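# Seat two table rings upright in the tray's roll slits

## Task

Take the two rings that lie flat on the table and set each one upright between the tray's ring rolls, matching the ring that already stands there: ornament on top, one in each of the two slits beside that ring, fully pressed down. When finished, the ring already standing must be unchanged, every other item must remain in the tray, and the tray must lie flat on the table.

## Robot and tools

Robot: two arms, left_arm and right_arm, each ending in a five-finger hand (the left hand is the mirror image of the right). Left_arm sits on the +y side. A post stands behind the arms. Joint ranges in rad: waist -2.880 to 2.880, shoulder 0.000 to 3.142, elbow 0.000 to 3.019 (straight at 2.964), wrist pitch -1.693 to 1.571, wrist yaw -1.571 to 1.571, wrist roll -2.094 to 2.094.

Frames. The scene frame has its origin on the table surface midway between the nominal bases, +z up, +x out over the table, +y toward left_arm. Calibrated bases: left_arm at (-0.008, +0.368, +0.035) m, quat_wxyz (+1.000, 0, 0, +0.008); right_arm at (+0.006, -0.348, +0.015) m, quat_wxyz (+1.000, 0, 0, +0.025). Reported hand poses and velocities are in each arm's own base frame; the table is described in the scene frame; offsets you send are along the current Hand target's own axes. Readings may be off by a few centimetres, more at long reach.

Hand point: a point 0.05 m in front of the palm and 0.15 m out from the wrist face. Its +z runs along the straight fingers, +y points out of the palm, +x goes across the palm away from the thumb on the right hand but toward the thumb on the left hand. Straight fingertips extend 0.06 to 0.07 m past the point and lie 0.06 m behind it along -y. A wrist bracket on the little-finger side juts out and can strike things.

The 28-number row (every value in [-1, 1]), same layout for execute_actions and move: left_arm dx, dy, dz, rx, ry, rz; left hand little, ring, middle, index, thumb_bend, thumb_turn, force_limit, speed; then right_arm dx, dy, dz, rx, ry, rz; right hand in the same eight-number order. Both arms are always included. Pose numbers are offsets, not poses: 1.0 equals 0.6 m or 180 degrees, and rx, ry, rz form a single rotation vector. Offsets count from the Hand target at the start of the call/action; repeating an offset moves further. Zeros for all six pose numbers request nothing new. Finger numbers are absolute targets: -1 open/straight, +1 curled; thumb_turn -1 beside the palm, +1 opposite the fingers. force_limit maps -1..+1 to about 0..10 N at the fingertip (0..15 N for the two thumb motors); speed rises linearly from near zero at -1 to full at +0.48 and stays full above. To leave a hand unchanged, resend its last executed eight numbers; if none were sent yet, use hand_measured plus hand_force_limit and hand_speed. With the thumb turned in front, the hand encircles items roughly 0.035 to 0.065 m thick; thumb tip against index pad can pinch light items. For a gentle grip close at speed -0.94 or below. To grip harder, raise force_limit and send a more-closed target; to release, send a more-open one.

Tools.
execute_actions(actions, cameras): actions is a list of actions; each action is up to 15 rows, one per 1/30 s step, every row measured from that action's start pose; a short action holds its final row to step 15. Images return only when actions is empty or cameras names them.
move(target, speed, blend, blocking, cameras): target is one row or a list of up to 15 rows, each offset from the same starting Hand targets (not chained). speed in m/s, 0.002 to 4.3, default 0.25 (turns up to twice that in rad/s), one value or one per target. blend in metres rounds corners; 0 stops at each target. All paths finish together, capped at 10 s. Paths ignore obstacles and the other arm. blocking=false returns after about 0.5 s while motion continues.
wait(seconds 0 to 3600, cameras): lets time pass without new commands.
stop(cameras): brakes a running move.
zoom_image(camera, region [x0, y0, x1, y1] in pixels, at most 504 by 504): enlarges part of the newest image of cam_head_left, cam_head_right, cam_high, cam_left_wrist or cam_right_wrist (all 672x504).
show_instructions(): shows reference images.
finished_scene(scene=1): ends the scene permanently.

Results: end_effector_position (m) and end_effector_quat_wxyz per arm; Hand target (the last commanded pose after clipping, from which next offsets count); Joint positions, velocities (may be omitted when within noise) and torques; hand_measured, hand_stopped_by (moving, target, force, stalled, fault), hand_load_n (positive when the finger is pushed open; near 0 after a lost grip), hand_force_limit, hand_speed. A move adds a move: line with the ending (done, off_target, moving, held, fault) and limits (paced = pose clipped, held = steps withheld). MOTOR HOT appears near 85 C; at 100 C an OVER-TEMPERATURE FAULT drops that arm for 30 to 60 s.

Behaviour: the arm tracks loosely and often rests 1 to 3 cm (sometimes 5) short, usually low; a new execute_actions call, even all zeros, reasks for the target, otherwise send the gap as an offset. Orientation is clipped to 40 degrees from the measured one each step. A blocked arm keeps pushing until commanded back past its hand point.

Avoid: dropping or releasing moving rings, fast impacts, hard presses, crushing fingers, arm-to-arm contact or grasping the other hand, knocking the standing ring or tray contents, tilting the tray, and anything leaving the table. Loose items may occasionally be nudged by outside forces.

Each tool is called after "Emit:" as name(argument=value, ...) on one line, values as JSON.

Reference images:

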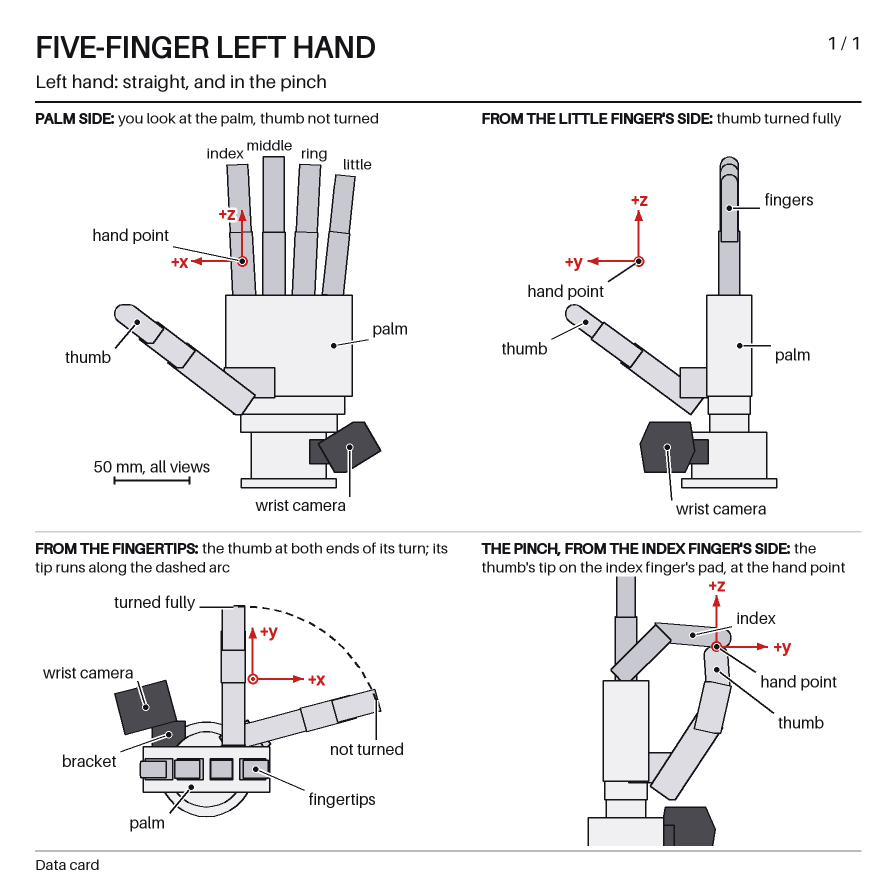

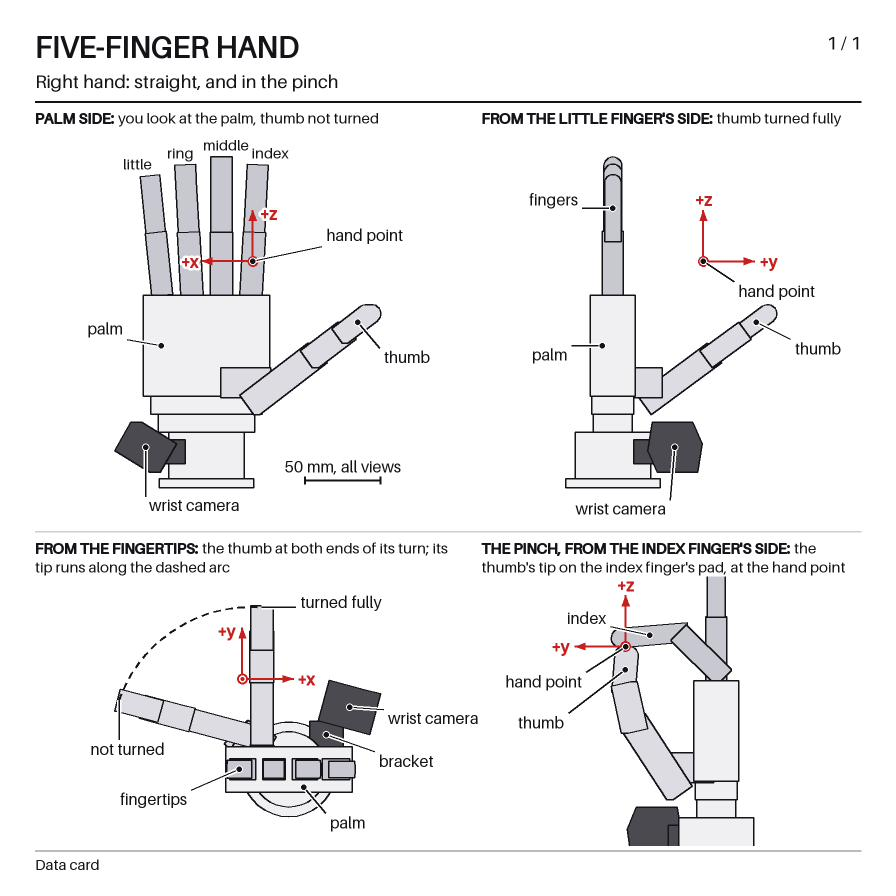

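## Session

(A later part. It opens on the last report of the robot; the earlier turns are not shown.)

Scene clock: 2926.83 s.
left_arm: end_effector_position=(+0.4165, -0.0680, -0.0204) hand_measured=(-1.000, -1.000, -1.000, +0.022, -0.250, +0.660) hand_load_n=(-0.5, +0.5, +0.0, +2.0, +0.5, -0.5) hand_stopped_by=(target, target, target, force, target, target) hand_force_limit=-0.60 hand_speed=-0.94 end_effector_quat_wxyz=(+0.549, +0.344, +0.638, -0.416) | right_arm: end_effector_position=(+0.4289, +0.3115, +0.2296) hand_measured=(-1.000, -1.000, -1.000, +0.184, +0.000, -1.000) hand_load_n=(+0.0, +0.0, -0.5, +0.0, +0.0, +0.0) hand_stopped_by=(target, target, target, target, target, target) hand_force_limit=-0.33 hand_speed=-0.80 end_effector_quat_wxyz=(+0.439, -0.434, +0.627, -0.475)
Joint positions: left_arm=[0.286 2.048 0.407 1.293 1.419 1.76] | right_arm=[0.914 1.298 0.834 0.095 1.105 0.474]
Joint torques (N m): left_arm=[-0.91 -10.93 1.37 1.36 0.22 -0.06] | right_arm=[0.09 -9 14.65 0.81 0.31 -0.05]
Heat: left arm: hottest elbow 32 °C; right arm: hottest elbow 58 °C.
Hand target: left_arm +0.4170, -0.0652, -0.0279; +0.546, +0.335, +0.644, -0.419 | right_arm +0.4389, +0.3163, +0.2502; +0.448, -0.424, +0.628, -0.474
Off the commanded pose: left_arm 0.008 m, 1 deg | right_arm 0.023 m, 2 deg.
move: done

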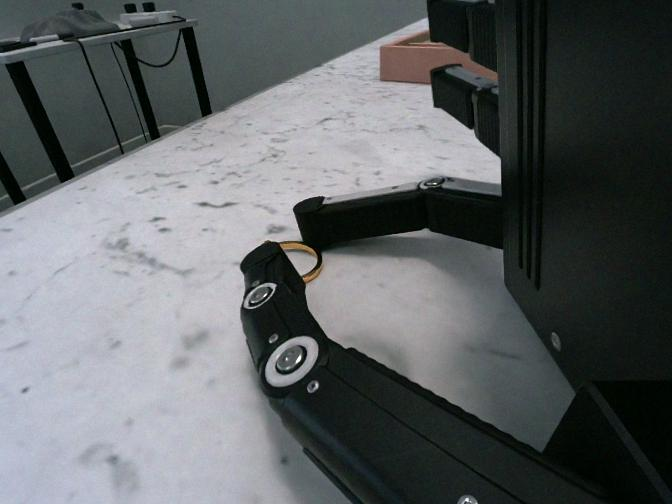

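Emit:
move(target=[0,0,0,0,0,0,-1,-1,-1,0.13,-0.25,0.66,-0.45,-0.94,0,0,0,0,0,0,-1,-1,-1,0.185,0.0,-1,-0.33,-0.8], speed=0.05, cameras=["cam_left_wrist"])

Emit:
zoom_image(camera="cam_left_wrist", region=[230, 190, 370, 330])

Scene clock: 2929.57 s.
left_arm: end_effector_position=(+0.4165, -0.0680, -0.0204) hand_measured=(-1.000, -1.000, -1.000, +0.028, -0.250, +0.660) hand_load_n=(+0.0, +0.0, +0.0, +2.5, +1.5, -1.0) hand_stopped_by=(target, target, target, force, target, target) hand_force_limit=-0.45 hand_speed=-0.94 end_effector_quat_wxyz=(+0.549, +0.344, +0.638, -0.416) | right_arm: end_effector_position=(+0.4289, +0.3115, +0.2296) hand_measured=(-1.000, -1.000, -1.000, +0.184, +0.000, -1.000) hand_load_n=(+0.0, +0.0, +0.0, +0.0, +0.0, +0.0) hand_stopped_by=(target, target, target, target, target, target) hand_force_limit=-0.33 hand_speed=-0.80 end_effector_quat_wxyz=(+0.439, -0.434, +0.627, -0.475)
Joint positions: left_arm=[0.286 2.048 0.407 1.293 1.419 1.76] | right_arm=[0.914 1.298 0.834 0.095 1.105 0.474]
Joint torques (N m): left_arm=[-0.38 -11.63 1.37 1.51 0.22 -0.07] | right_arm=[-0.26 -8.82 14.64 0.73 0.29 -0.07]
Heat: left arm: hottest elbow 32 °C; right arm: hottest elbow 58 °C.
Hand target: left_arm +0.4170, -0.0652, -0.0279; +0.546, +0.335, +0.644, -0.419 | right_arm +0.4389, +0.3163, +0.2502; +0.448, -0.424, +0.628, -0.474
Off the commanded pose: left_arm 0.008 m, 1 deg | right_arm 0.023 m, 2 deg.
move: done

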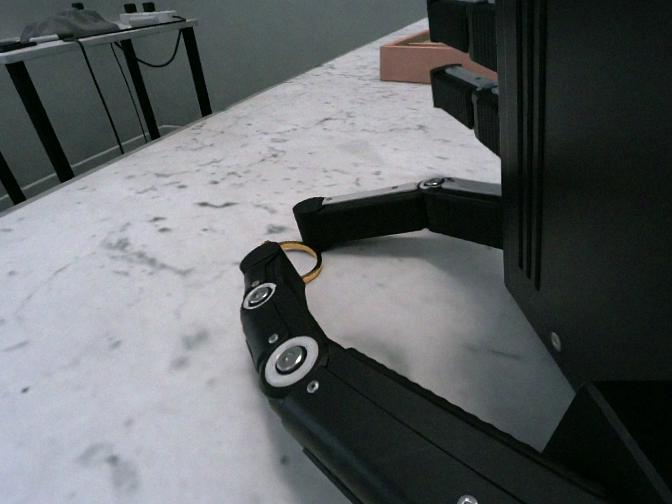

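Scaled by 3.600.

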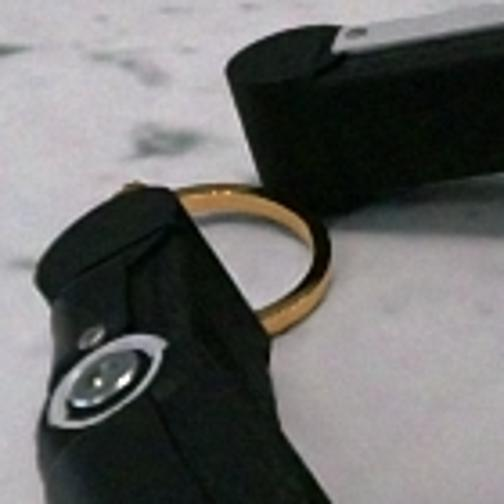

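Emit:
move(target=[0,0,0,0,0,0,-1,-1,-1,0.145,-0.25,0.66,-0.3,-0.94,0,0,0,0,0,0,-1,-1,-1,0.185,0.0,-1,-0.33,-0.8], speed=0.05, cameras=["cam_left_wrist"])

Emit:
zoom_image(camera="cam_left_wrist", region=[230, 190, 370, 330])

Scene clock: 2931.07 s.
left_arm: end_effector_position=(+0.4165, -0.0680, -0.0204) hand_measured=(-1.000, -1.000, -1.000, +0.032, -0.250, +0.660) hand_load_n=(+0.0, +0.0, +0.0, +3.5, +2.0, -1.0) hand_stopped_by=(target, target, target, force, target, target) hand_force_limit=-0.30 hand_speed=-0.94 end_effector_quat_wxyz=(+0.549, +0.344, +0.638, -0.416) | right_arm: end_effector_position=(+0.4289, +0.3115, +0.2296) hand_measured=(-1.000, -1.000, -1.000, +0.184, +0.000, -1.000) hand_load_n=(+0.0, +0.0, +0.0, +0.0, +0.0, +0.0) hand_stopped_by=(target, target, target, target, target, target) hand_force_limit=-0.33 hand_speed=-0.80 end_effector_quat_wxyz=(+0.439, -0.434, +0.627, -0.475)
Joint positions: left_arm=[0.286 2.048 0.407 1.293 1.419 1.76] | right_arm=[0.914 1.298 0.834 0.095 1.105 0.474]
Joint torques (N m): left_arm=[-0.5 -11.16 1.2 1.59 0.29 -0.1] | right_arm=[0.56 -9.05 14.72 0.64 0.28 -0.04]
Heat: left arm: hottest elbow 32 °C; right arm: hottest elbow 58 °C.
Hand target: left_arm +0.4171, -0.0652, -0.0279; +0.546, +0.335, +0.644, -0.419 | right_arm +0.4389, +0.3163, +0.2502; +0.448, -0.424, +0.628, -0.474
Off the commanded pose: left_arm 0.008 m, 1 deg | right_arm 0.023 m, 2 deg.
move: done

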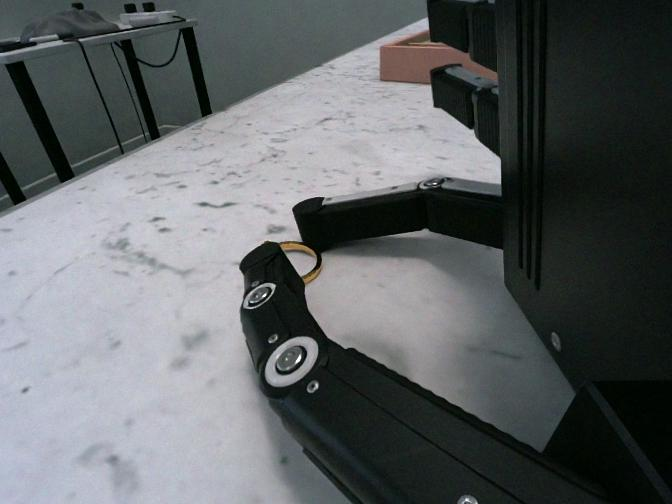

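Scaled by 3.600.

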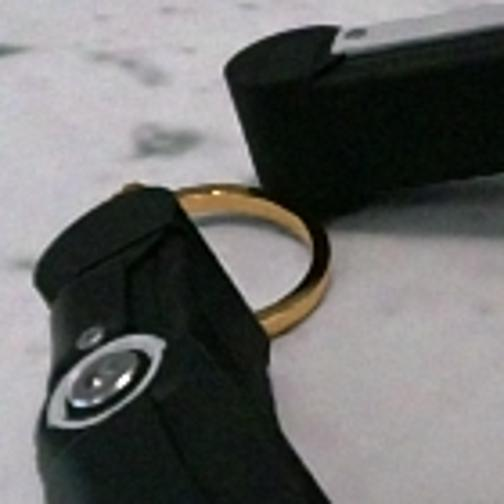

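Emit:
move(target=[-0.0573,-0.0101,-0.0030,0,0,0,-1,-1,-1,0.145,-0.25,0.66,-0.3,-0.94,0,0,0,0,0,0,-1,-1,-1,0.185,0.0,-1,-0.33,-0.8], speed=0.04, cameras=["cam_left_wrist"])

Emit:
zoom_image(camera="cam_left_wrist", region=[230, 190, 370, 330])

Scene clock: 2934.63 s.
left_arm: end_effector_position=(+0.4177, -0.0676, +0.0030) hand_measured=(-1.000, -1.000, -1.000, +0.032, -0.250, +0.660) hand_load_n=(+0.0, +0.0, +0.0, +0.0, +0.0, +0.0) hand_stopped_by=(target, target, target, force, target, target) hand_force_limit=-0.30 hand_speed=-0.94 end_effector_quat_wxyz=(+0.543, +0.333, +0.644, -0.424) | right_arm: end_effector_position=(+0.4289, +0.3115, +0.2296) hand_measured=(-1.000, -1.000, -1.000, +0.184, +0.000, -1.000) hand_load_n=(+0.0, +0.0, +0.0, +0.0, +0.0, +0.0) hand_stopped_by=(target, target, target, target, target, target) hand_force_limit=-0.33 hand_speed=-0.80 end_effector_quat_wxyz=(+0.439, -0.434, +0.627, -0.475)
Joint positions: left_arm=[0.286 1.93 0.393 1.194 1.418 1.725] | right_arm=[0.914 1.298 0.834 0.095 1.105 0.474]
Joint torques (N m): left_arm=[-1.26 -14.56 1.09 0.69 0.3 0.08] | right_arm=[0.03 -9.23 14.64 0.84 0.28 -0.05]
Heat: left arm: hottest elbow 31 °C; right arm: hottest elbow 58 °C.
Hand target: left_arm +0.4170, -0.0653, +0.0070; +0.546, +0.335, +0.644, -0.419 | right_arm +0.4389, +0.3163, +0.2502; +0.448, -0.424, +0.628, -0.474
Off the commanded pose: left_arm 0.005 m, 1 deg | right_arm 0.023 m, 2 deg.
move: done

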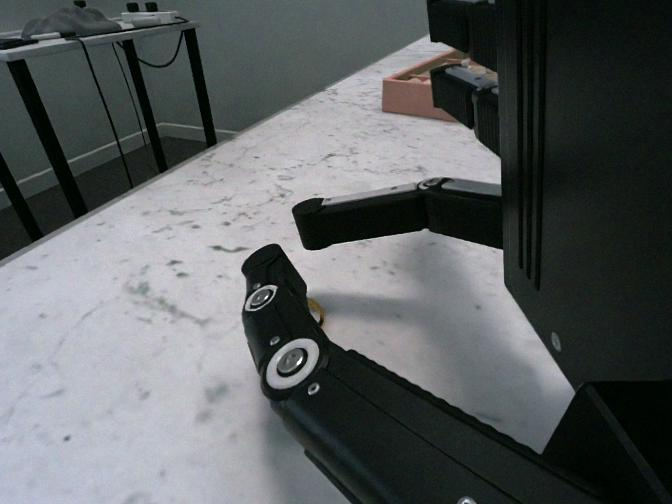

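Scaled by 3.600.

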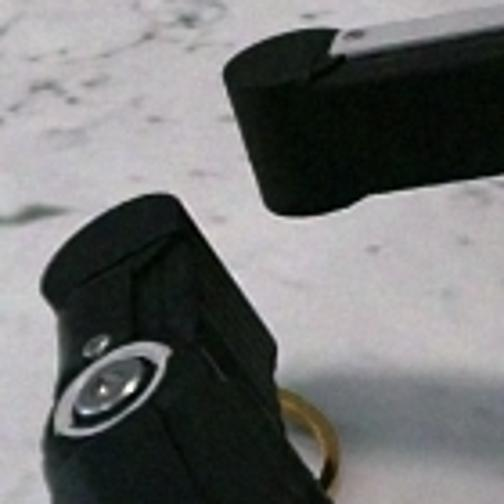

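Emit:
move(target=[0,0,0,0,0,0,-1,-1,-1,-0.1,-0.9,0.85,-0.3,-0.3,0,0,0,0,0,0,-1,-1,-1,0.185,0.0,-1,-0.33,-0.8], speed=0.05, cameras=["cam_left_wrist"])

Emit:
zoom_image(camera="cam_left_wrist", region=[230, 190, 370, 330])

Scene clock: 2937.50 s.
left_arm: end_effector_position=(+0.4176, -0.0676, +0.0029) hand_measured=(-1.000, -1.000, -1.000, -0.100, -0.900, +0.850) hand_load_n=(-0.5, +0.0, +0.0, +0.0, +0.0, +0.0) hand_stopped_by=(target, target, target, target, target, target) hand_force_limit=-0.30 hand_speed=-0.30 end_effector_quat_wxyz=(+0.543, +0.333, +0.644, -0.424) | right_arm: end_effector_position=(+0.4289, +0.3115, +0.2296) hand_measured=(-1.000, -1.000, -1.000, +0.184, +0.000, -1.000) hand_load_n=(+0.0, +0.0, +0.0, -0.5, +0.0, +0.0) hand_stopped_by=(target, target, target, target, target, target) hand_force_limit=-0.33 hand_speed=-0.80 end_effector_quat_wxyz=(+0.439, -0.434, +0.627, -0.475)
Joint positions: left_arm=[0.286 1.929 0.393 1.19 1.418 1.727] | right_arm=[0.914 1.298 0.834 0.095 1.105 0.474]
Joint torques (N m): left_arm=[0.09 -14.39 0.98 0.95 0.26 0.08] | right_arm=[0.26 -8.64 14.71 0.69 0.29 -0.03]
Heat: left arm: hottest elbow 31 °C; right arm: hottest elbow 58 °C.
Hand target: left_arm +0.4170, -0.0653, +0.0070; +0.546, +0.335, +0.644, -0.419 | right_arm +0.4389, +0.3163, +0.2502; +0.448, -0.424, +0.628, -0.474
Off the commanded pose: left_arm 0.005 m, 1 deg | right_arm 0.023 m, 2 deg.
move: done

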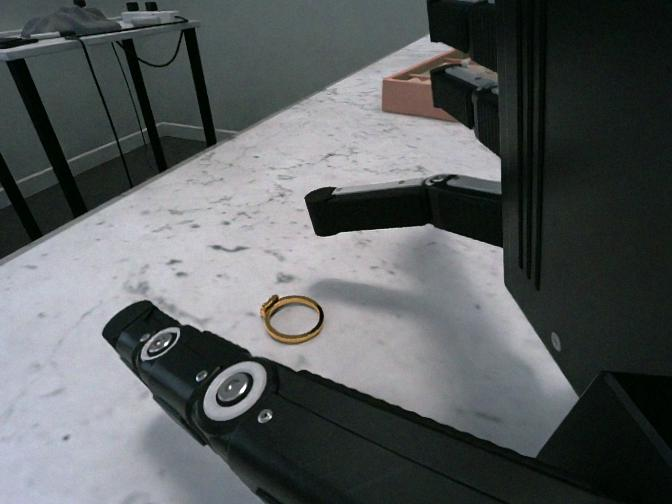

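Scaled by 3.600.

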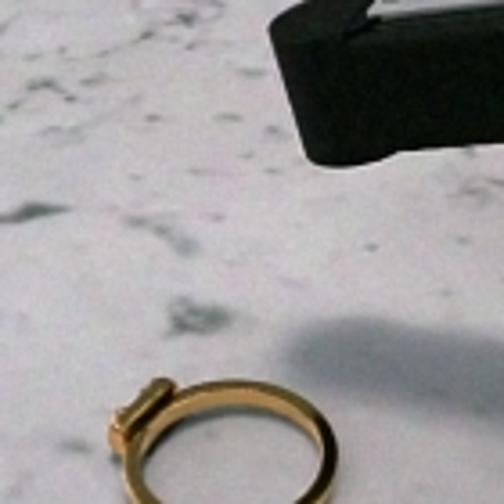

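Emit:
move(target=[0.0672,0.0118,0.0036,0,0,0,-1,-1,-1,-0.1,-0.9,0.85,-0.3,-0.3,0,0,0,0,0,0,-1,-1,-1,0.185,0.0,-1,-0.33,-0.8], speed=0.05, cameras=["cam_left_wrist"])

Emit:
zoom_image(camera="cam_left_wrist", region=[230, 190, 370, 330])

Scene clock: 2941.53 s.
left_arm: end_effector_position=(+0.4150, -0.0693, -0.0211) hand_measured=(-1.000, -1.000, -1.000, -0.100, -0.900, +0.850) hand_load_n=(+0.0, +0.0, +0.0, +0.0, +0.0, +0.5) hand_stopped_by=(target, target, target, target, target, target) hand_force_limit=-0.30 hand_speed=-0.30 end_effector_quat_wxyz=(+0.554, +0.355, +0.631, -0.412) | right_arm: end_effector_position=(+0.4289, +0.3115, +0.2296) hand_measured=(-1.000, -1.000, -1.000, +0.184, +0.000, -1.000) hand_load_n=(+0.0, +0.0, +0.0, +0.0, +0.0, +0.0) hand_stopped_by=(target, target, target, target, target, target) hand_force_limit=-0.33 hand_speed=-0.80 end_effector_quat_wxyz=(+0.439, -0.434, +0.627, -0.475)
Joint positions: left_arm=[0.286 2.062 0.407 1.307 1.429 1.789] | right_arm=[0.914 1.298 0.834 0.095 1.105 0.474]
Joint torques (N m): left_arm=[-1.2 -10.4 1.58 1.2 -0.15 -0.27] | right_arm=[0.21 -9.23 14.72 0.66 0.3 -0.08]
Heat: left arm: hottest elbow 31 °C; right arm: hottest elbow 58 °C.
Hand target: left_arm +0.4170, -0.0652, -0.0340; +0.546, +0.335, +0.644, -0.419 | right_arm +0.4389, +0.3163, +0.2502; +0.448, -0.424, +0.628, -0.474
Off the commanded pose: left_arm 0.014 m, 3 deg | right_arm 0.023 m, 2 deg.
move: off_target (left_arm)

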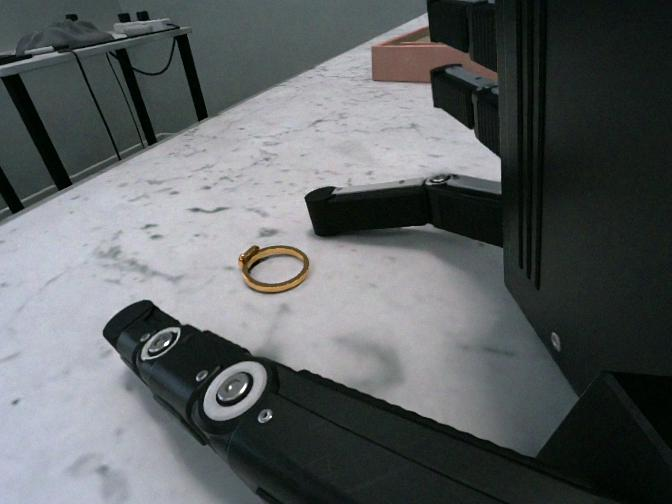

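Scaled by 3.600.

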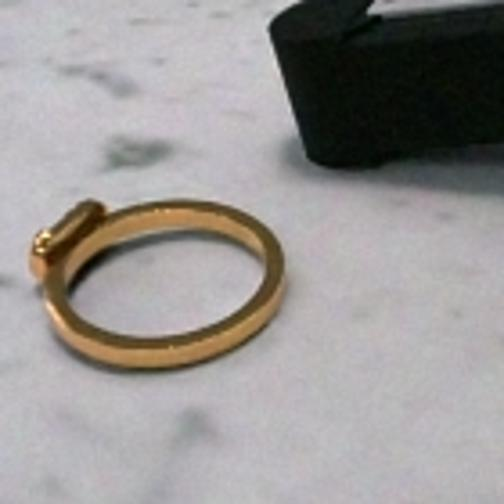

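Emit:
move(target=[[-0.0262,-0.0046,-0.0014,0,0,0,-1,-1,-1,-0.1,-0.9,0.85,-0.3,-0.3,0,0,0,0,0,0,-1,-1,-1,0.185,0.0,-1,-0.33,-0.8],[-0.0285,0.0112,-0.0123,0,0,0,-1,-1,-1,-0.1,-0.9,0.85,-0.3,-0.3,0,0,0,0,0,0,-1,-1,-1,0.185,0.0,-1,-0.33,-0.8],[-0.0014,0.0095,-0.0047,0,0,0,-1,-1,-1,-0.1,-0.9,0.85,-0.3,-0.3,0,0,0,0,0,0,-1,-1,-1,0.185,0.0,-1,-0.33,-0.8]], speed=0.05, cameras=["cam_left_wrist"])

Emit:
zoom_image(camera="cam_left_wrist", region=[230, 190, 370, 330])

Scene clock: 2946.53 s.
left_arm: end_effector_position=(+0.4190, -0.0621, -0.0210) hand_measured=(-1.000, -1.000, -1.000, -0.100, -0.900, +0.850) hand_load_n=(+0.0, +0.0, +0.0, +0.5, +0.0, +0.0) hand_stopped_by=(target, target, target, target, target, target) hand_force_limit=-0.30 hand_speed=-0.30 end_effector_quat_wxyz=(+0.553, +0.350, +0.633, -0.413) | right_arm: end_effector_position=(+0.4289, +0.3115, +0.2296) hand_measured=(-1.000, -1.000, -1.000, +0.184, +0.000, -1.000) hand_load_n=(-0.5, +0.0, -0.5, +0.0, +0.0, +0.0) hand_stopped_by=(target, target, target, target, target, target) hand_force_limit=-0.33 hand_speed=-0.80 end_effector_quat_wxyz=(+0.439, -0.434, +0.627, -0.475)
Joint positions: left_arm=[0.304 2.052 0.42 1.261 1.441 1.803] | right_arm=[0.914 1.298 0.834 0.095 1.105 0.474]
Joint torques (N m): left_arm=[-0.73 -10.46 2.03 1.02 -0.12 -0.19] | right_arm=[-0.26 -8.94 14.75 0.72 0.3 -0.04]
Heat: left arm: hottest elbow 31 °C; right arm: hottest elbow 59 °C.
Hand target: left_arm +0.4210, -0.0602, -0.0340; +0.546, +0.335, +0.644, -0.419 | right_arm +0.4389, +0.3163, +0.2502; +0.448, -0.424, +0.628, -0.474
Off the commanded pose: left_arm 0.013 m, 2 deg | right_arm 0.023 m, 2 deg.
move: off_target (left_arm)

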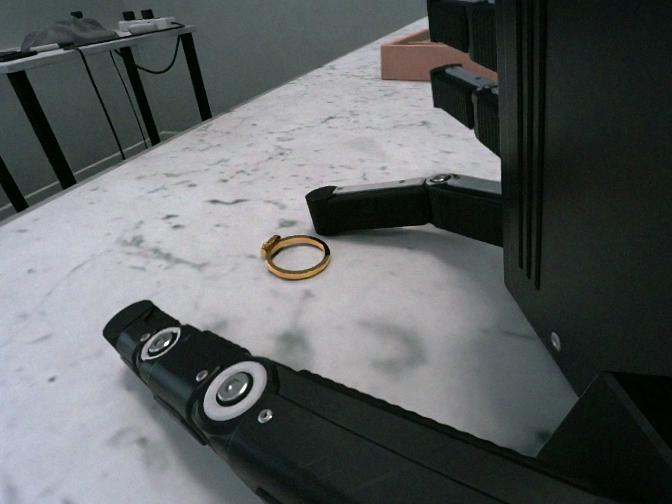

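Scaled by 3.600.

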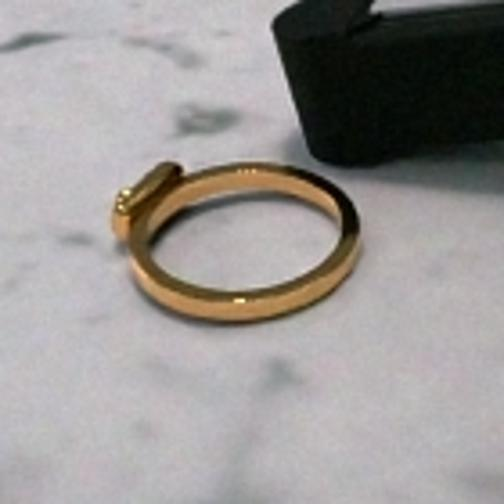

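Emit:
move(target=[[0,0,0,0,0,0,-1,-1,-1,-0.1,-0.55,0.80,-0.3,-0.3,0,0,0,0,0,0,-1,-1,-1,0.185,0.0,-1,-0.33,-0.8],[0,0,0,0,0,0,-1,-1,-1,-0.1,-0.4,0.74,-0.3,-0.5,0,0,0,0,0,0,-1,-1,-1,0.185,0.0,-1,-0.33,-0.8]], speed=0.05, cameras=["cam_left_wrist"])

Emit:
zoom_image(camera="cam_left_wrist", region=[230, 190, 370, 330])

Scene clock: 2949.63 s.
left_arm: end_effector_position=(+0.4216, -0.0609, -0.0210) hand_measured=(-1.000, -1.000, -1.000, -0.100, -0.400, +0.740) hand_load_n=(+0.0, +0.0, +0.0, +0.0, +0.0, +0.0) hand_stopped_by=(target, target, target, target, target, target) hand_force_limit=-0.30 hand_speed=-0.50 end_effector_quat_wxyz=(+0.555, +0.351, +0.633, -0.410) | right_arm: end_effector_position=(+0.4289, +0.3115, +0.2296) hand_measured=(-1.000, -1.000, -1.000, +0.184, +0.000, -1.000) hand_load_n=(+0.0, +0.0, +0.0, +0.0, +0.0, +0.0) hand_stopped_by=(target, target, target, target, target, target) hand_force_limit=-0.33 hand_speed=-0.80 end_effector_quat_wxyz=(+0.439, -0.434, +0.627, -0.475)
Joint positions: left_arm=[0.304 2.054 0.425 1.264 1.437 1.804] | right_arm=[0.914 1.298 0.834 0.095 1.105 0.474]
Joint torques (N m): left_arm=[0.09 -11.16 1.48 1.09 0 -0.19] | right_arm=[-0.09 -9.05 14.93 0.77 0.3 -0.08]
Heat: left arm: hottest elbow 31 °C; right arm: hottest elbow 59 °C.
Hand target: left_arm +0.4210, -0.0602, -0.0340; +0.546, +0.335, +0.644, -0.419 | right_arm +0.4389, +0.3163, +0.2502; +0.448, -0.424, +0.628, -0.474
Off the commanded pose: left_arm 0.013 m, 3 deg | right_arm 0.023 m, 2 deg.
move: done; target 2's new numbers were sent with left_arm's hand 0.013 m and 3 deg from that target

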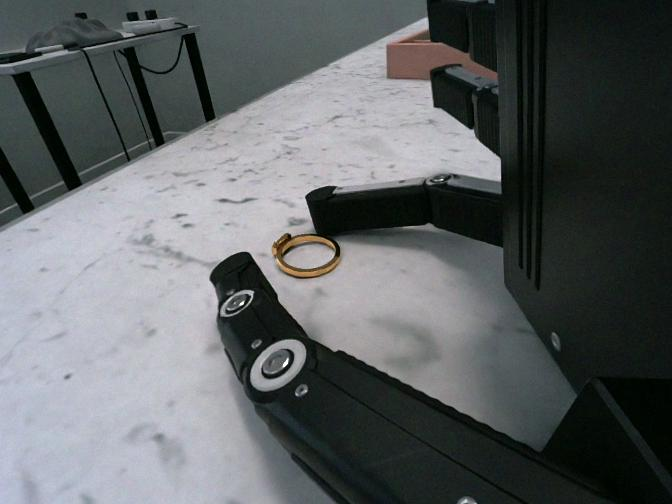

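Scaled by 3.600.

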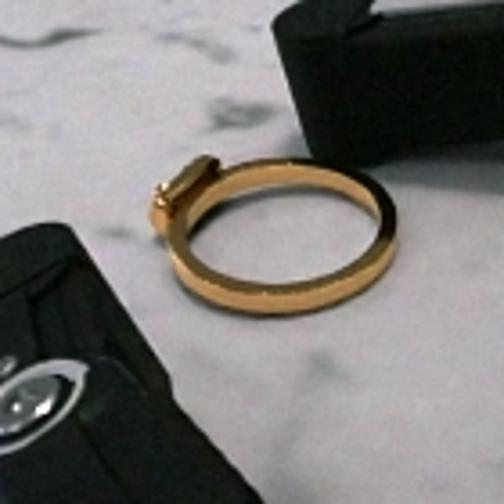

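Emit:
move(target=[[-0.0262,-0.0046,-0.0014,0,0,0,-1,-1,-1,-0.1,-0.4,0.74,-0.3,-0.3,0,0,0,0,0,0,-1,-1,-1,0.185,0.0,-1,-0.33,-0.8],[-0.0242,-0.0128,-0.0108,0,0,0,-1,-1,-1,-0.1,-0.4,0.74,-0.3,-0.3,0,0,0,0,0,0,-1,-1,-1,0.185,0.0,-1,-0.33,-0.8],[-0.0053,-0.0072,-0.0050,0,0,0,-1,-1,-1,-0.1,-0.4,0.74,-0.3,-0.3,0,0,0,0,0,0,-1,-1,-1,0.185,0.0,-1,-0.33,-0.8]], speed=0.05, cameras=["cam_left_wrist"])

Emit:
zoom_image(camera="cam_left_wrist", region=[230, 190, 370, 330])

Scene clock: 2954.87 s.
left_arm: end_effector_position=(+0.4167, -0.0610, -0.0207) hand_measured=(-1.000, -1.000, -1.000, -0.100, -0.400, +0.740) hand_load_n=(+0.0, +0.0, +0.0, +0.0, +0.0, +0.0) hand_stopped_by=(target, target, target, target, target, target) hand_force_limit=-0.30 hand_speed=-0.30 end_effector_quat_wxyz=(+0.549, +0.344, +0.638, -0.416) | right_arm: end_effector_position=(+0.4289, +0.3115, +0.2296) hand_measured=(-1.000, -1.000, -1.000, +0.184, +0.000, -1.000) hand_load_n=(-0.5, +0.0, +0.0, +0.0, +0.0, +0.0) hand_stopped_by=(target, target, target, target, target, target) hand_force_limit=-0.33 hand_speed=-0.80 end_effector_quat_wxyz=(+0.439, -0.434, +0.627, -0.475)
Joint positions: left_arm=[0.308 2.034 0.413 1.225 1.44 1.81] | right_arm=[0.914 1.298 0.834 0.095 1.105 0.474]
Joint velocities: left_arm=[-0.005 0.005 -0.017 -0.017 -0.154 0.022] | right_arm=[within noise]
Joint torques (N m): left_arm=[-1.08 -10.93 1.4 1.28 0.15 -0.05] | right_arm=[0.38 -8.76 14.76 0.75 0.31 -0.09]
Heat: left arm: hottest elbow 31 °C; right arm: hottest elbow 59 °C.
Hand target: left_arm +0.4164, -0.0593, -0.0300; +0.546, +0.335, +0.644, -0.419 | right_arm +0.4389, +0.3163, +0.2502; +0.448, -0.424, +0.628, -0.474
Off the commanded pose: left_arm 0.009 m, 1 deg | right_arm 0.023 m, 2 deg.
move: done

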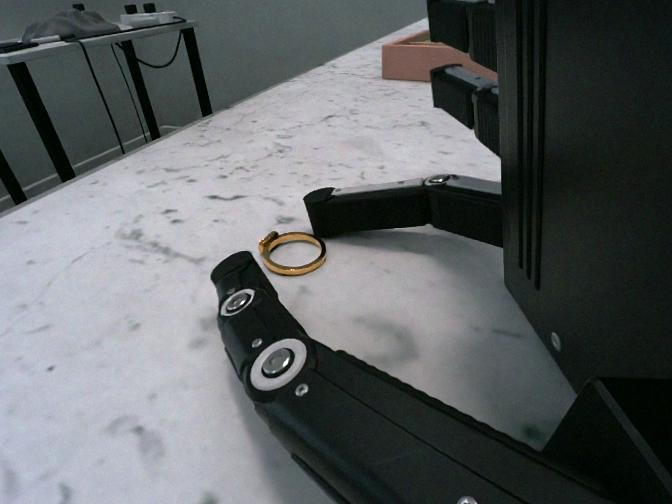

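Scaled by 3.600.

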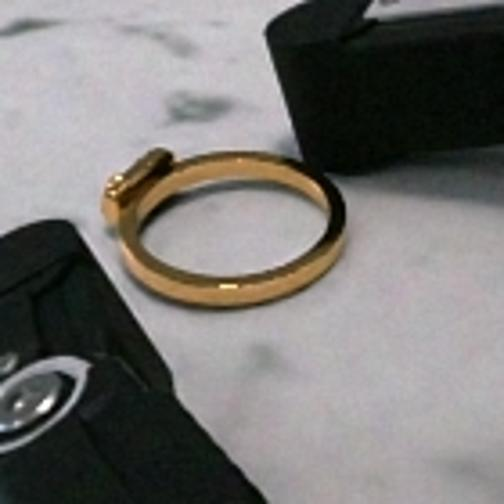

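Emit:
move(target=[[-0.0262,-0.0046,-0.0014,0,0,0,-1,-1,-1,-0.1,-0.4,0.74,-0.3,-0.3,0,0,0,0,0,0,-1,-1,-1,0.185,0.0,-1,-0.33,-0.8],[-0.0262,-0.0088,0.0113,0,0,0,-1,-1,-1,-0.1,-0.4,0.74,-0.3,-0.3,0,0,0,0,0,0,-1,-1,-1,0.185,0.0,-1,-0.33,-0.8],[-0.0002,-0.0008,0.0068,0,0,0,-1,-1,-1,-0.1,-0.4,0.74,-0.3,-0.3,0,0,0,0,0,0,-1,-1,-1,0.185,0.0,-1,-0.33,-0.8]], speed=0.05, cameras=["cam_left_wrist"])

Emit:
zoom_image(camera="cam_left_wrist", region=[230, 190, 370, 330])

Scene clock: 2962.63 s.
left_arm: end_effector_position=(+0.4176, -0.0642, -0.0206) hand_measured=(-1.000, -1.000, -1.000, -0.100, -0.400, +0.740) hand_load_n=(+0.0, +0.0, +0.0, -1.0, +0.0, +0.0) hand_stopped_by=(target, target, target, target, target, target) hand_force_limit=-0.30 hand_speed=-0.30 end_effector_quat_wxyz=(+0.550, +0.343, +0.638, -0.415) | right_arm: end_effector_position=(+0.4289, +0.3115, +0.2296) hand_measured=(-1.000, -1.000, -1.000, +0.184, +0.000, -1.000) hand_load_n=(+0.0, +0.0, +0.0, +0.0, +0.0, +0.0) hand_stopped_by=(target, target, target, target, target, target) hand_force_limit=-0.33 hand_speed=-0.80 end_effector_quat_wxyz=(+0.439, -0.434, +0.627, -0.475)
Joint positions: left_arm=[0.296 2.045 0.411 1.275 1.426 1.774] | right_arm=[0.914 1.298 0.834 0.095 1.105 0.474]
Joint torques (N m): left_arm=[-0.91 -10.93 1.37 1.37 0.17 -0.08] | right_arm=[0.26 -8.88 14.84 0.94 0.31 -0.04]
Heat: left arm: hottest elbow 31 °C; right arm: hottest elbow 59 °C.
Hand target: left_arm +0.4178, -0.0632, -0.0300; +0.546, +0.335, +0.644, -0.419 | right_arm +0.4389, +0.3163, +0.2502; +0.448, -0.424, +0.628, -0.474
Off the commanded pose: left_arm 0.010 m, 1 deg | right_arm 0.023 m, 2 deg.
move: done

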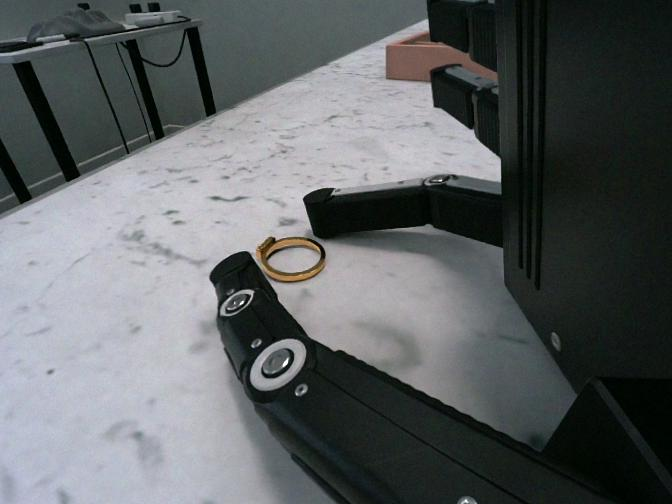

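Scaled by 3.600.

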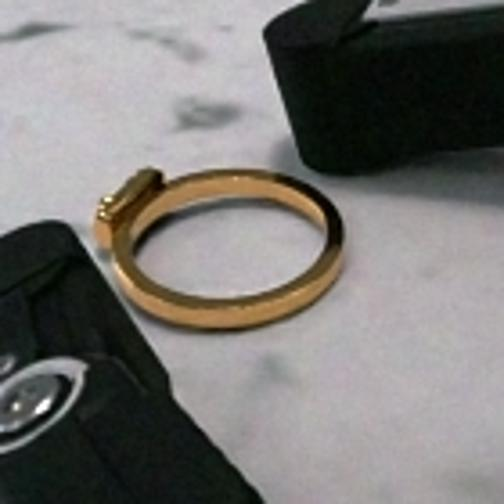

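Emit:
move(target=[[0,0,0,0,0,0,-1,-1,-1,-0.1,-0.32,0.69,-0.3,-0.5,0,0,0,0,0,0,-1,-1,-1,0.185,0.0,-1,-0.33,-0.8],[0,0,0,0,0,0,-1,-1,-1,-0.1,-0.25,0.65,-0.3,-0.5,0,0,0,0,0,0,-1,-1,-1,0.185,0.0,-1,-0.33,-0.8],[0,0,0,0,0,0,-1,-1,-1,0.06,-0.25,0.65,-0.6,-0.94,0,0,0,0,0,0,-1,-1,-1,0.185,0.0,-1,-0.33,-0.8]], speed=0.05, cameras=["cam_left_wrist"])

Emit:
zoom_image(camera="cam_left_wrist", region=[230, 190, 370, 330])

Scene clock: 2968.63 s.
left_arm: end_effector_position=(+0.4186, -0.0639, -0.0205) hand_measured=(-1.000, -1.000, -1.000, +0.012, -0.250, +0.650) hand_load_n=(+0.0, +0.0, +0.0, +1.5, +0.0, -1.5) hand_stopped_by=(target, target, target, force, target, target) hand_force_limit=-0.60 hand_speed=-0.94 end_effector_quat_wxyz=(+0.552, +0.345, +0.637, -0.413) | right_arm: end_effector_position=(+0.4289, +0.3115, +0.2296) hand_measured=(-1.000, -1.000, -1.000, +0.184, +0.000, -1.000) hand_load_n=(+0.0, +0.0, +0.0, -0.5, +0.0, +0.0) hand_stopped_by=(target, target, target, target, target, target) hand_force_limit=-0.33 hand_speed=-0.80 end_effector_quat_wxyz=(+0.439, -0.434, +0.627, -0.475)
Joint positions: left_arm=[0.296 2.049 0.413 1.282 1.426 1.775] | right_arm=[0.914 1.298 0.834 0.095 1.105 0.474]
Joint torques (N m): left_arm=[-0.15 -10.23 1.35 1.22 0.2 -0.12] | right_arm=[0.21 -9.23 14.79 0.7 0.28 -0.05]
Heat: left arm: hottest elbow 31 °C; right arm: hottest elbow 59 °C.
Hand target: left_arm +0.4179, -0.0632, -0.0299; +0.546, +0.335, +0.644, -0.419 | right_arm +0.4389, +0.3163, +0.2502; +0.448, -0.424, +0.628, -0.474
Off the commanded pose: left_arm 0.009 m, 2 deg | right_arm 0.023 m, 2 deg.
move: done

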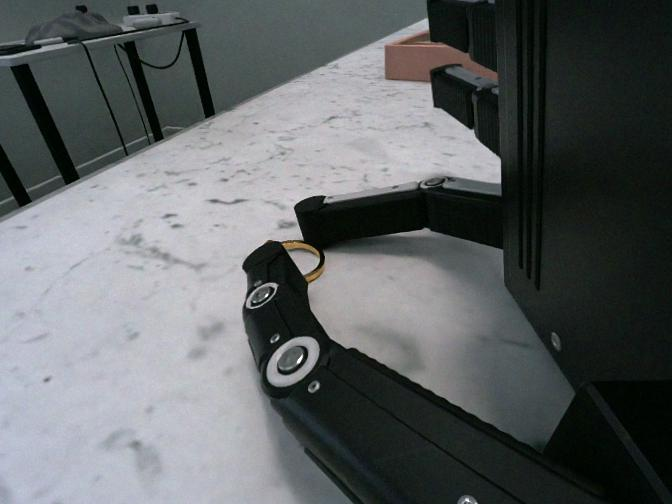

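Scaled by 3.600.

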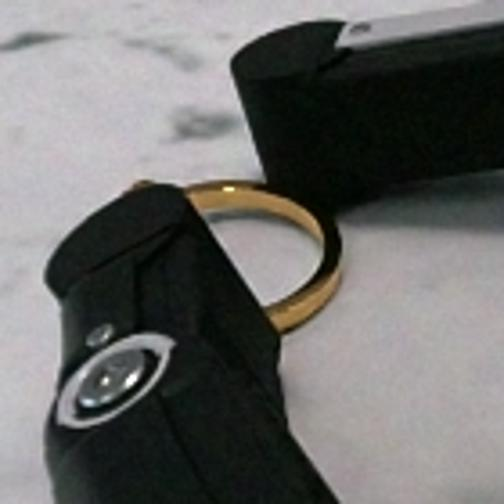

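Emit:
move(target=[[0,0,0,0,0,0,-1,-1,-1,0.13,-0.25,0.65,-0.45,-0.94,0,0,0,0,0,0,-1,-1,-1,0.185,0.0,-1,-0.33,-0.8],[0,0,0,0,0,0,-1,-1,-1,0.15,-0.25,0.65,-0.25,-0.94,0,0,0,0,0,0,-1,-1,-1,0.185,0.0,-1,-0.33,-0.8]], speed=0.05, cameras=["cam_left_wrist"])

Emit:
zoom_image(camera="cam_left_wrist", region=[230, 190, 370, 330])

Scene clock: 2971.17 s.
left_arm: end_effector_position=(+0.4186, -0.0639, -0.0205) hand_measured=(-1.000, -1.000, -1.000, +0.032, -0.250, +0.650) hand_load_n=(+0.0, +0.0, +0.0, +4.0, +2.0, -2.5) hand_stopped_by=(target, target, target, force, target, target) hand_force_limit=-0.25 hand_speed=-0.94 end_effector_quat_wxyz=(+0.552, +0.345, +0.637, -0.413) | right_arm: end_effector_position=(+0.4289, +0.3115, +0.2296) hand_measured=(-1.000, -1.000, -1.000, +0.184, +0.000, -1.000) hand_load_n=(+0.0, +0.0, +0.0, -0.5, +0.0, +0.0) hand_stopped_by=(target, target, target, target, target, target) hand_force_limit=-0.33 hand_speed=-0.80 end_effector_quat_wxyz=(+0.439, -0.434, +0.627, -0.475)
Joint positions: left_arm=[0.296 2.049 0.413 1.282 1.426 1.775] | right_arm=[0.914 1.298 0.834 0.095 1.105 0.474]
Joint torques (N m): left_arm=[-0.56 -11.22 1.16 1.54 0.23 -0.09] | right_arm=[0.38 -8.53 14.72 0.88 0.29 -0.06]
Heat: left arm: hottest elbow 31 °C; right arm: hottest elbow 59 °C.
Hand target: left_arm +0.4179, -0.0632, -0.0299; +0.546, +0.335, +0.644, -0.419 | right_arm +0.4389, +0.3163, +0.2502; +0.448, -0.424, +0.628, -0.474
Off the commanded pose: left_arm 0.009 m, 2 deg | right_arm 0.023 m, 2 deg.
move: done

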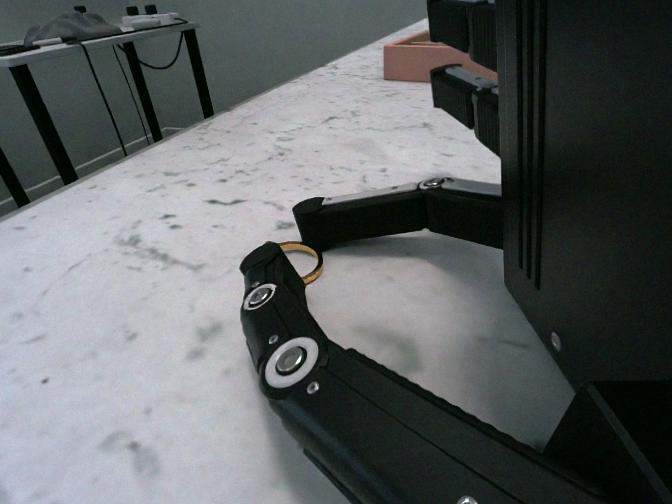

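Scaled by 3.600.

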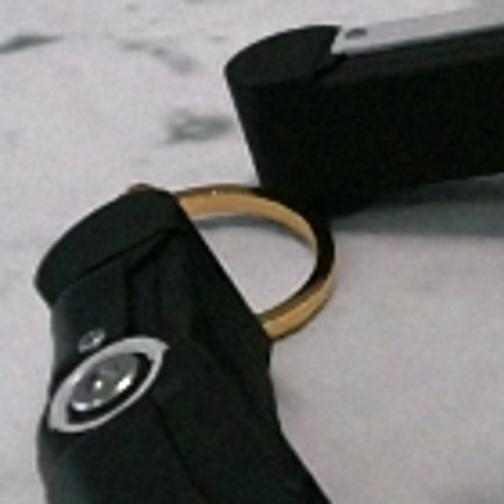

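Emit:
move(target=[-0.0246,-0.0043,-0.0013,0,0,0,-1,-1,-1,0.15,-0.25,0.65,-0.25,-0.94,0,0,0,0,0,0,-1,-1,-1,0.185,0.0,-1,-0.33,-0.8], speed=0.02, cameras=["cam_left_wrist"])

Emit:
zoom_image(camera="cam_left_wrist", region=[230, 190, 370, 330])

Scene clock: 2973.80 s.
left_arm: end_effector_position=(+0.4196, -0.0634, -0.0178) hand_measured=(-1.000, -1.000, -1.000, +0.032, -0.250, +0.650) hand_load_n=(+0.0, +0.0, +0.0, +0.0, +0.0, +0.0) hand_stopped_by=(target, target, target, force, target, target) hand_force_limit=-0.25 hand_speed=-0.94 end_effector_quat_wxyz=(+0.549, +0.339, +0.641, -0.416) | right_arm: end_effector_position=(+0.4289, +0.3115, +0.2296) hand_measured=(-1.000, -1.000, -1.000, +0.184, +0.000, -1.000) hand_load_n=(+0.0, -0.5, +0.0, +0.5, +0.0, +0.0) hand_stopped_by=(target, target, target, target, target, target) hand_force_limit=-0.33 hand_speed=-0.80 end_effector_quat_wxyz=(+0.439, -0.434, +0.627, -0.475)
Joint positions: left_arm=[0.296 2.031 0.413 1.262 1.424 1.76] | right_arm=[0.914 1.298 0.834 0.095 1.105 0.474]
Joint torques (N m): left_arm=[-1.67 -14.74 0.18 0.77 0.31 -0.11] | right_arm=[-0.15 -9.05 14.79 0.83 0.29 -0.07]
Heat: left arm: hottest elbow 31 °C; right arm: hottest elbow 59 °C.
Hand target: left_arm +0.4179, -0.0632, -0.0149; +0.546, +0.335, +0.644, -0.419 | right_arm +0.4389, +0.3163, +0.2502; +0.448, -0.424, +0.628, -0.474
Off the commanded pose: left_arm 0.003 m, 1 deg | right_arm 0.023 m, 2 deg.
move: done

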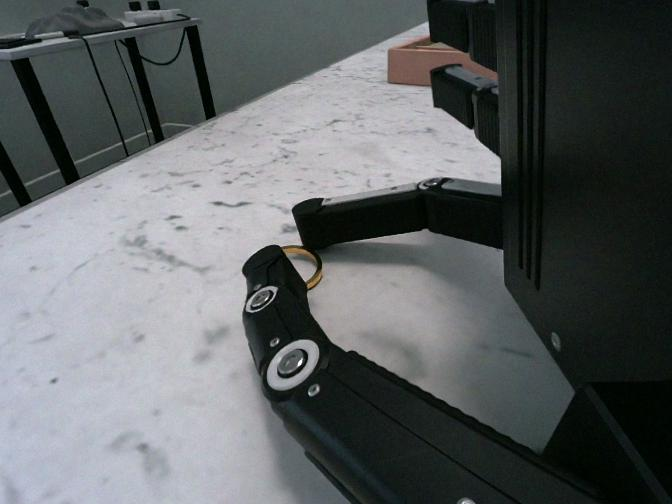

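Scaled by 3.600.

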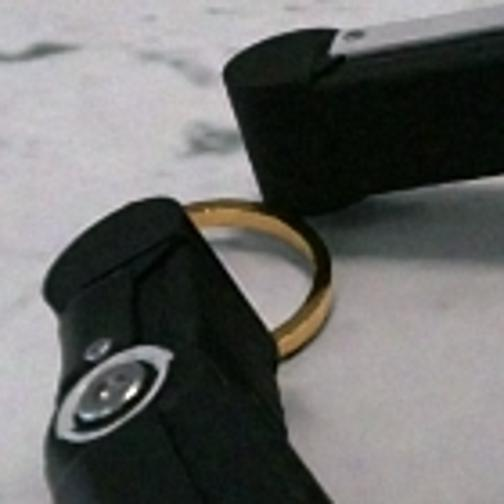

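Emit:
move(target=[[0,0,0,0,0,0,-1,-1,-1,-0.1,-0.4,0.74,-0.3,-0.5,0,0,0,0,0,0,-1,-1,-1,0.185,0.0,-1,-0.33,-0.8],[0.0246,0.0043,0.0013,0,0,0,-1,-1,-1,-0.1,-0.4,0.74,-0.3,-0.5,0,0,0,0,0,0,-1,-1,-1,0.185,0.0,-1,-0.33,-0.8]], speed=0.04, cameras=["cam_left_wrist"])

Emit:
zoom_image(camera="cam_left_wrist", region=[230, 190, 370, 330])

Scene clock: 2985.87 s.
left_arm: end_effector_position=(+0.4184, -0.0639, -0.0206) hand_measured=(-1.000, -1.000, -1.000, -0.100, -0.400, +0.740) hand_load_n=(+0.0, +0.0, +0.0, +0.0, +0.0, +0.0) hand_stopped_by=(target, target, target, target, target, target) hand_force_limit=-0.30 hand_speed=-0.50 end_effector_quat_wxyz=(+0.550, +0.343, +0.638, -0.415) | right_arm: end_effector_position=(+0.4289, +0.3115, +0.2296) hand_measured=(-1.000, -1.000, -1.000, +0.184, +0.000, -1.000) hand_load_n=(+0.0, +0.0, +0.0, +0.0, +0.0, +0.0) hand_stopped_by=(target, target, target, target, target, target) hand_force_limit=-0.33 hand_speed=-0.80 end_effector_quat_wxyz=(+0.439, -0.434, +0.627, -0.475)
Joint positions: left_arm=[0.296 2.046 0.413 1.275 1.426 1.772] | right_arm=[0.914 1.298 0.834 0.095 1.105 0.474]
Joint torques (N m): left_arm=[-1.2 -10.7 1.33 1.58 0.19 0.01] | right_arm=[0.26 -9 14.68 0.79 0.29 -0.1]
Heat: left arm: hottest elbow 31 °C; right arm: hottest elbow 59 °C.
Hand target: left_arm +0.4178, -0.0632, -0.0300; +0.546, +0.335, +0.644, -0.419 | right_arm +0.4389, +0.3163, +0.2502; +0.448, -0.424, +0.628, -0.474
Off the commanded pose: left_arm 0.009 m, 1 deg | right_arm 0.023 m, 2 deg.
move: done

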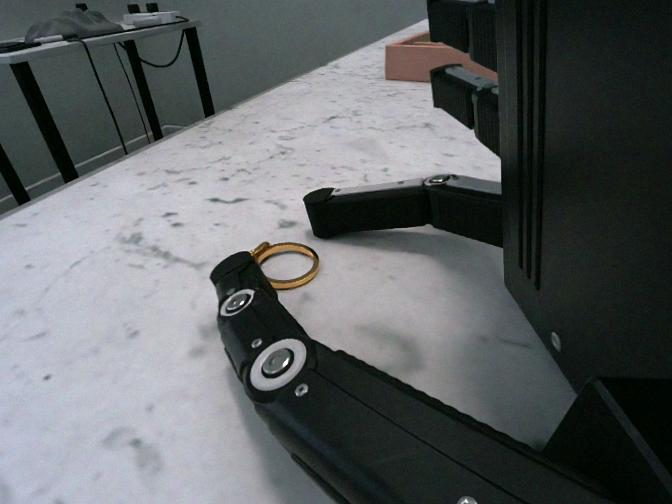

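Scaled by 3.600.

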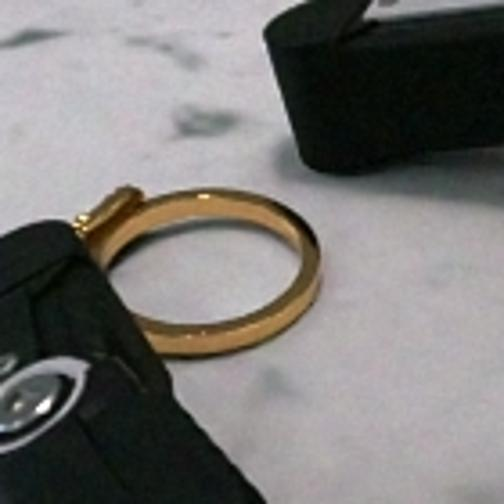

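Emit:
move(target=[[0,0,0,0,0,0,-1,-1,-1,-0.1,-0.32,0.69,-0.3,-0.5,0,0,0,0,0,0,-1,-1,-1,0.185,0.0,-1,-0.33,-0.8],[0,0,0,0,0,0,-1,-1,-1,-0.1,-0.25,0.65,-0.3,-0.5,0,0,0,0,0,0,-1,-1,-1,0.185,0.0,-1,-0.33,-0.8]], speed=0.05, cameras=["cam_left_wrist"])

Emit:
zoom_image(camera="cam_left_wrist", region=[230, 190, 370, 330])

Scene clock: 2988.50 s.
left_arm: end_effector_position=(+0.4187, -0.0638, -0.0205) hand_measured=(-1.000, -1.000, -1.000, -0.100, -0.250, +0.650) hand_load_n=(+0.0, +0.0, +0.0, +0.5, +0.0, -1.0) hand_stopped_by=(target, target, target, target, target, target) hand_force_limit=-0.30 hand_speed=-0.50 end_effector_quat_wxyz=(+0.551, +0.344, +0.638, -0.413) | right_arm: end_effector_position=(+0.4289, +0.3115, +0.2296) hand_measured=(-1.000, -1.000, -1.000, +0.184, +0.000, -1.000) hand_load_n=(+0.0, +0.0, +0.0, +0.0, +0.0, +0.0) hand_stopped_by=(target, target, target, target, target, target) hand_force_limit=-0.33 hand_speed=-0.80 end_effector_quat_wxyz=(+0.439, -0.434, +0.627, -0.475)
Joint positions: left_arm=[0.296 2.049 0.414 1.282 1.426 1.773] | right_arm=[0.914 1.298 0.834 0.095 1.105 0.474]
Joint torques (N m): left_arm=[-1.08 -11.05 1.16 1.36 0.17 -0.08] | right_arm=[0.21 -8.94 14.6 0.83 0.3 -0.05]
Heat: left arm: hottest elbow 30 °C; right arm: hottest elbow 59 °C.
Hand target: left_arm +0.4178, -0.0632, -0.0300; +0.546, +0.335, +0.644, -0.419 | right_arm +0.4389, +0.3163, +0.2502; +0.448, -0.424, +0.628, -0.474
Off the commanded pose: left_arm 0.010 m, 2 deg | right_arm 0.023 m, 2 deg.
move: done

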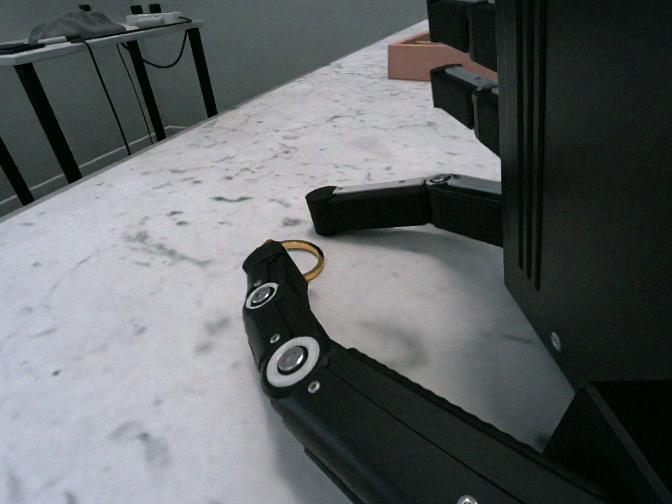

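Scaled by 3.600.

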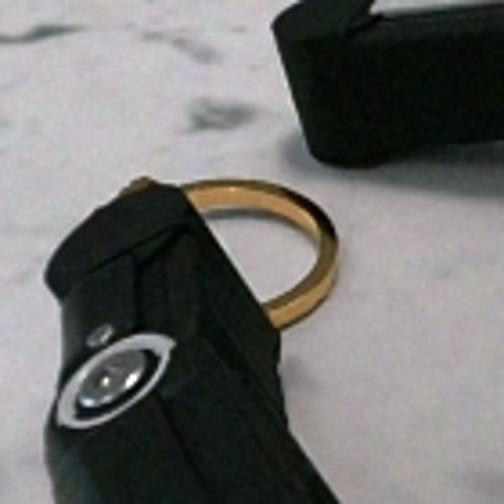

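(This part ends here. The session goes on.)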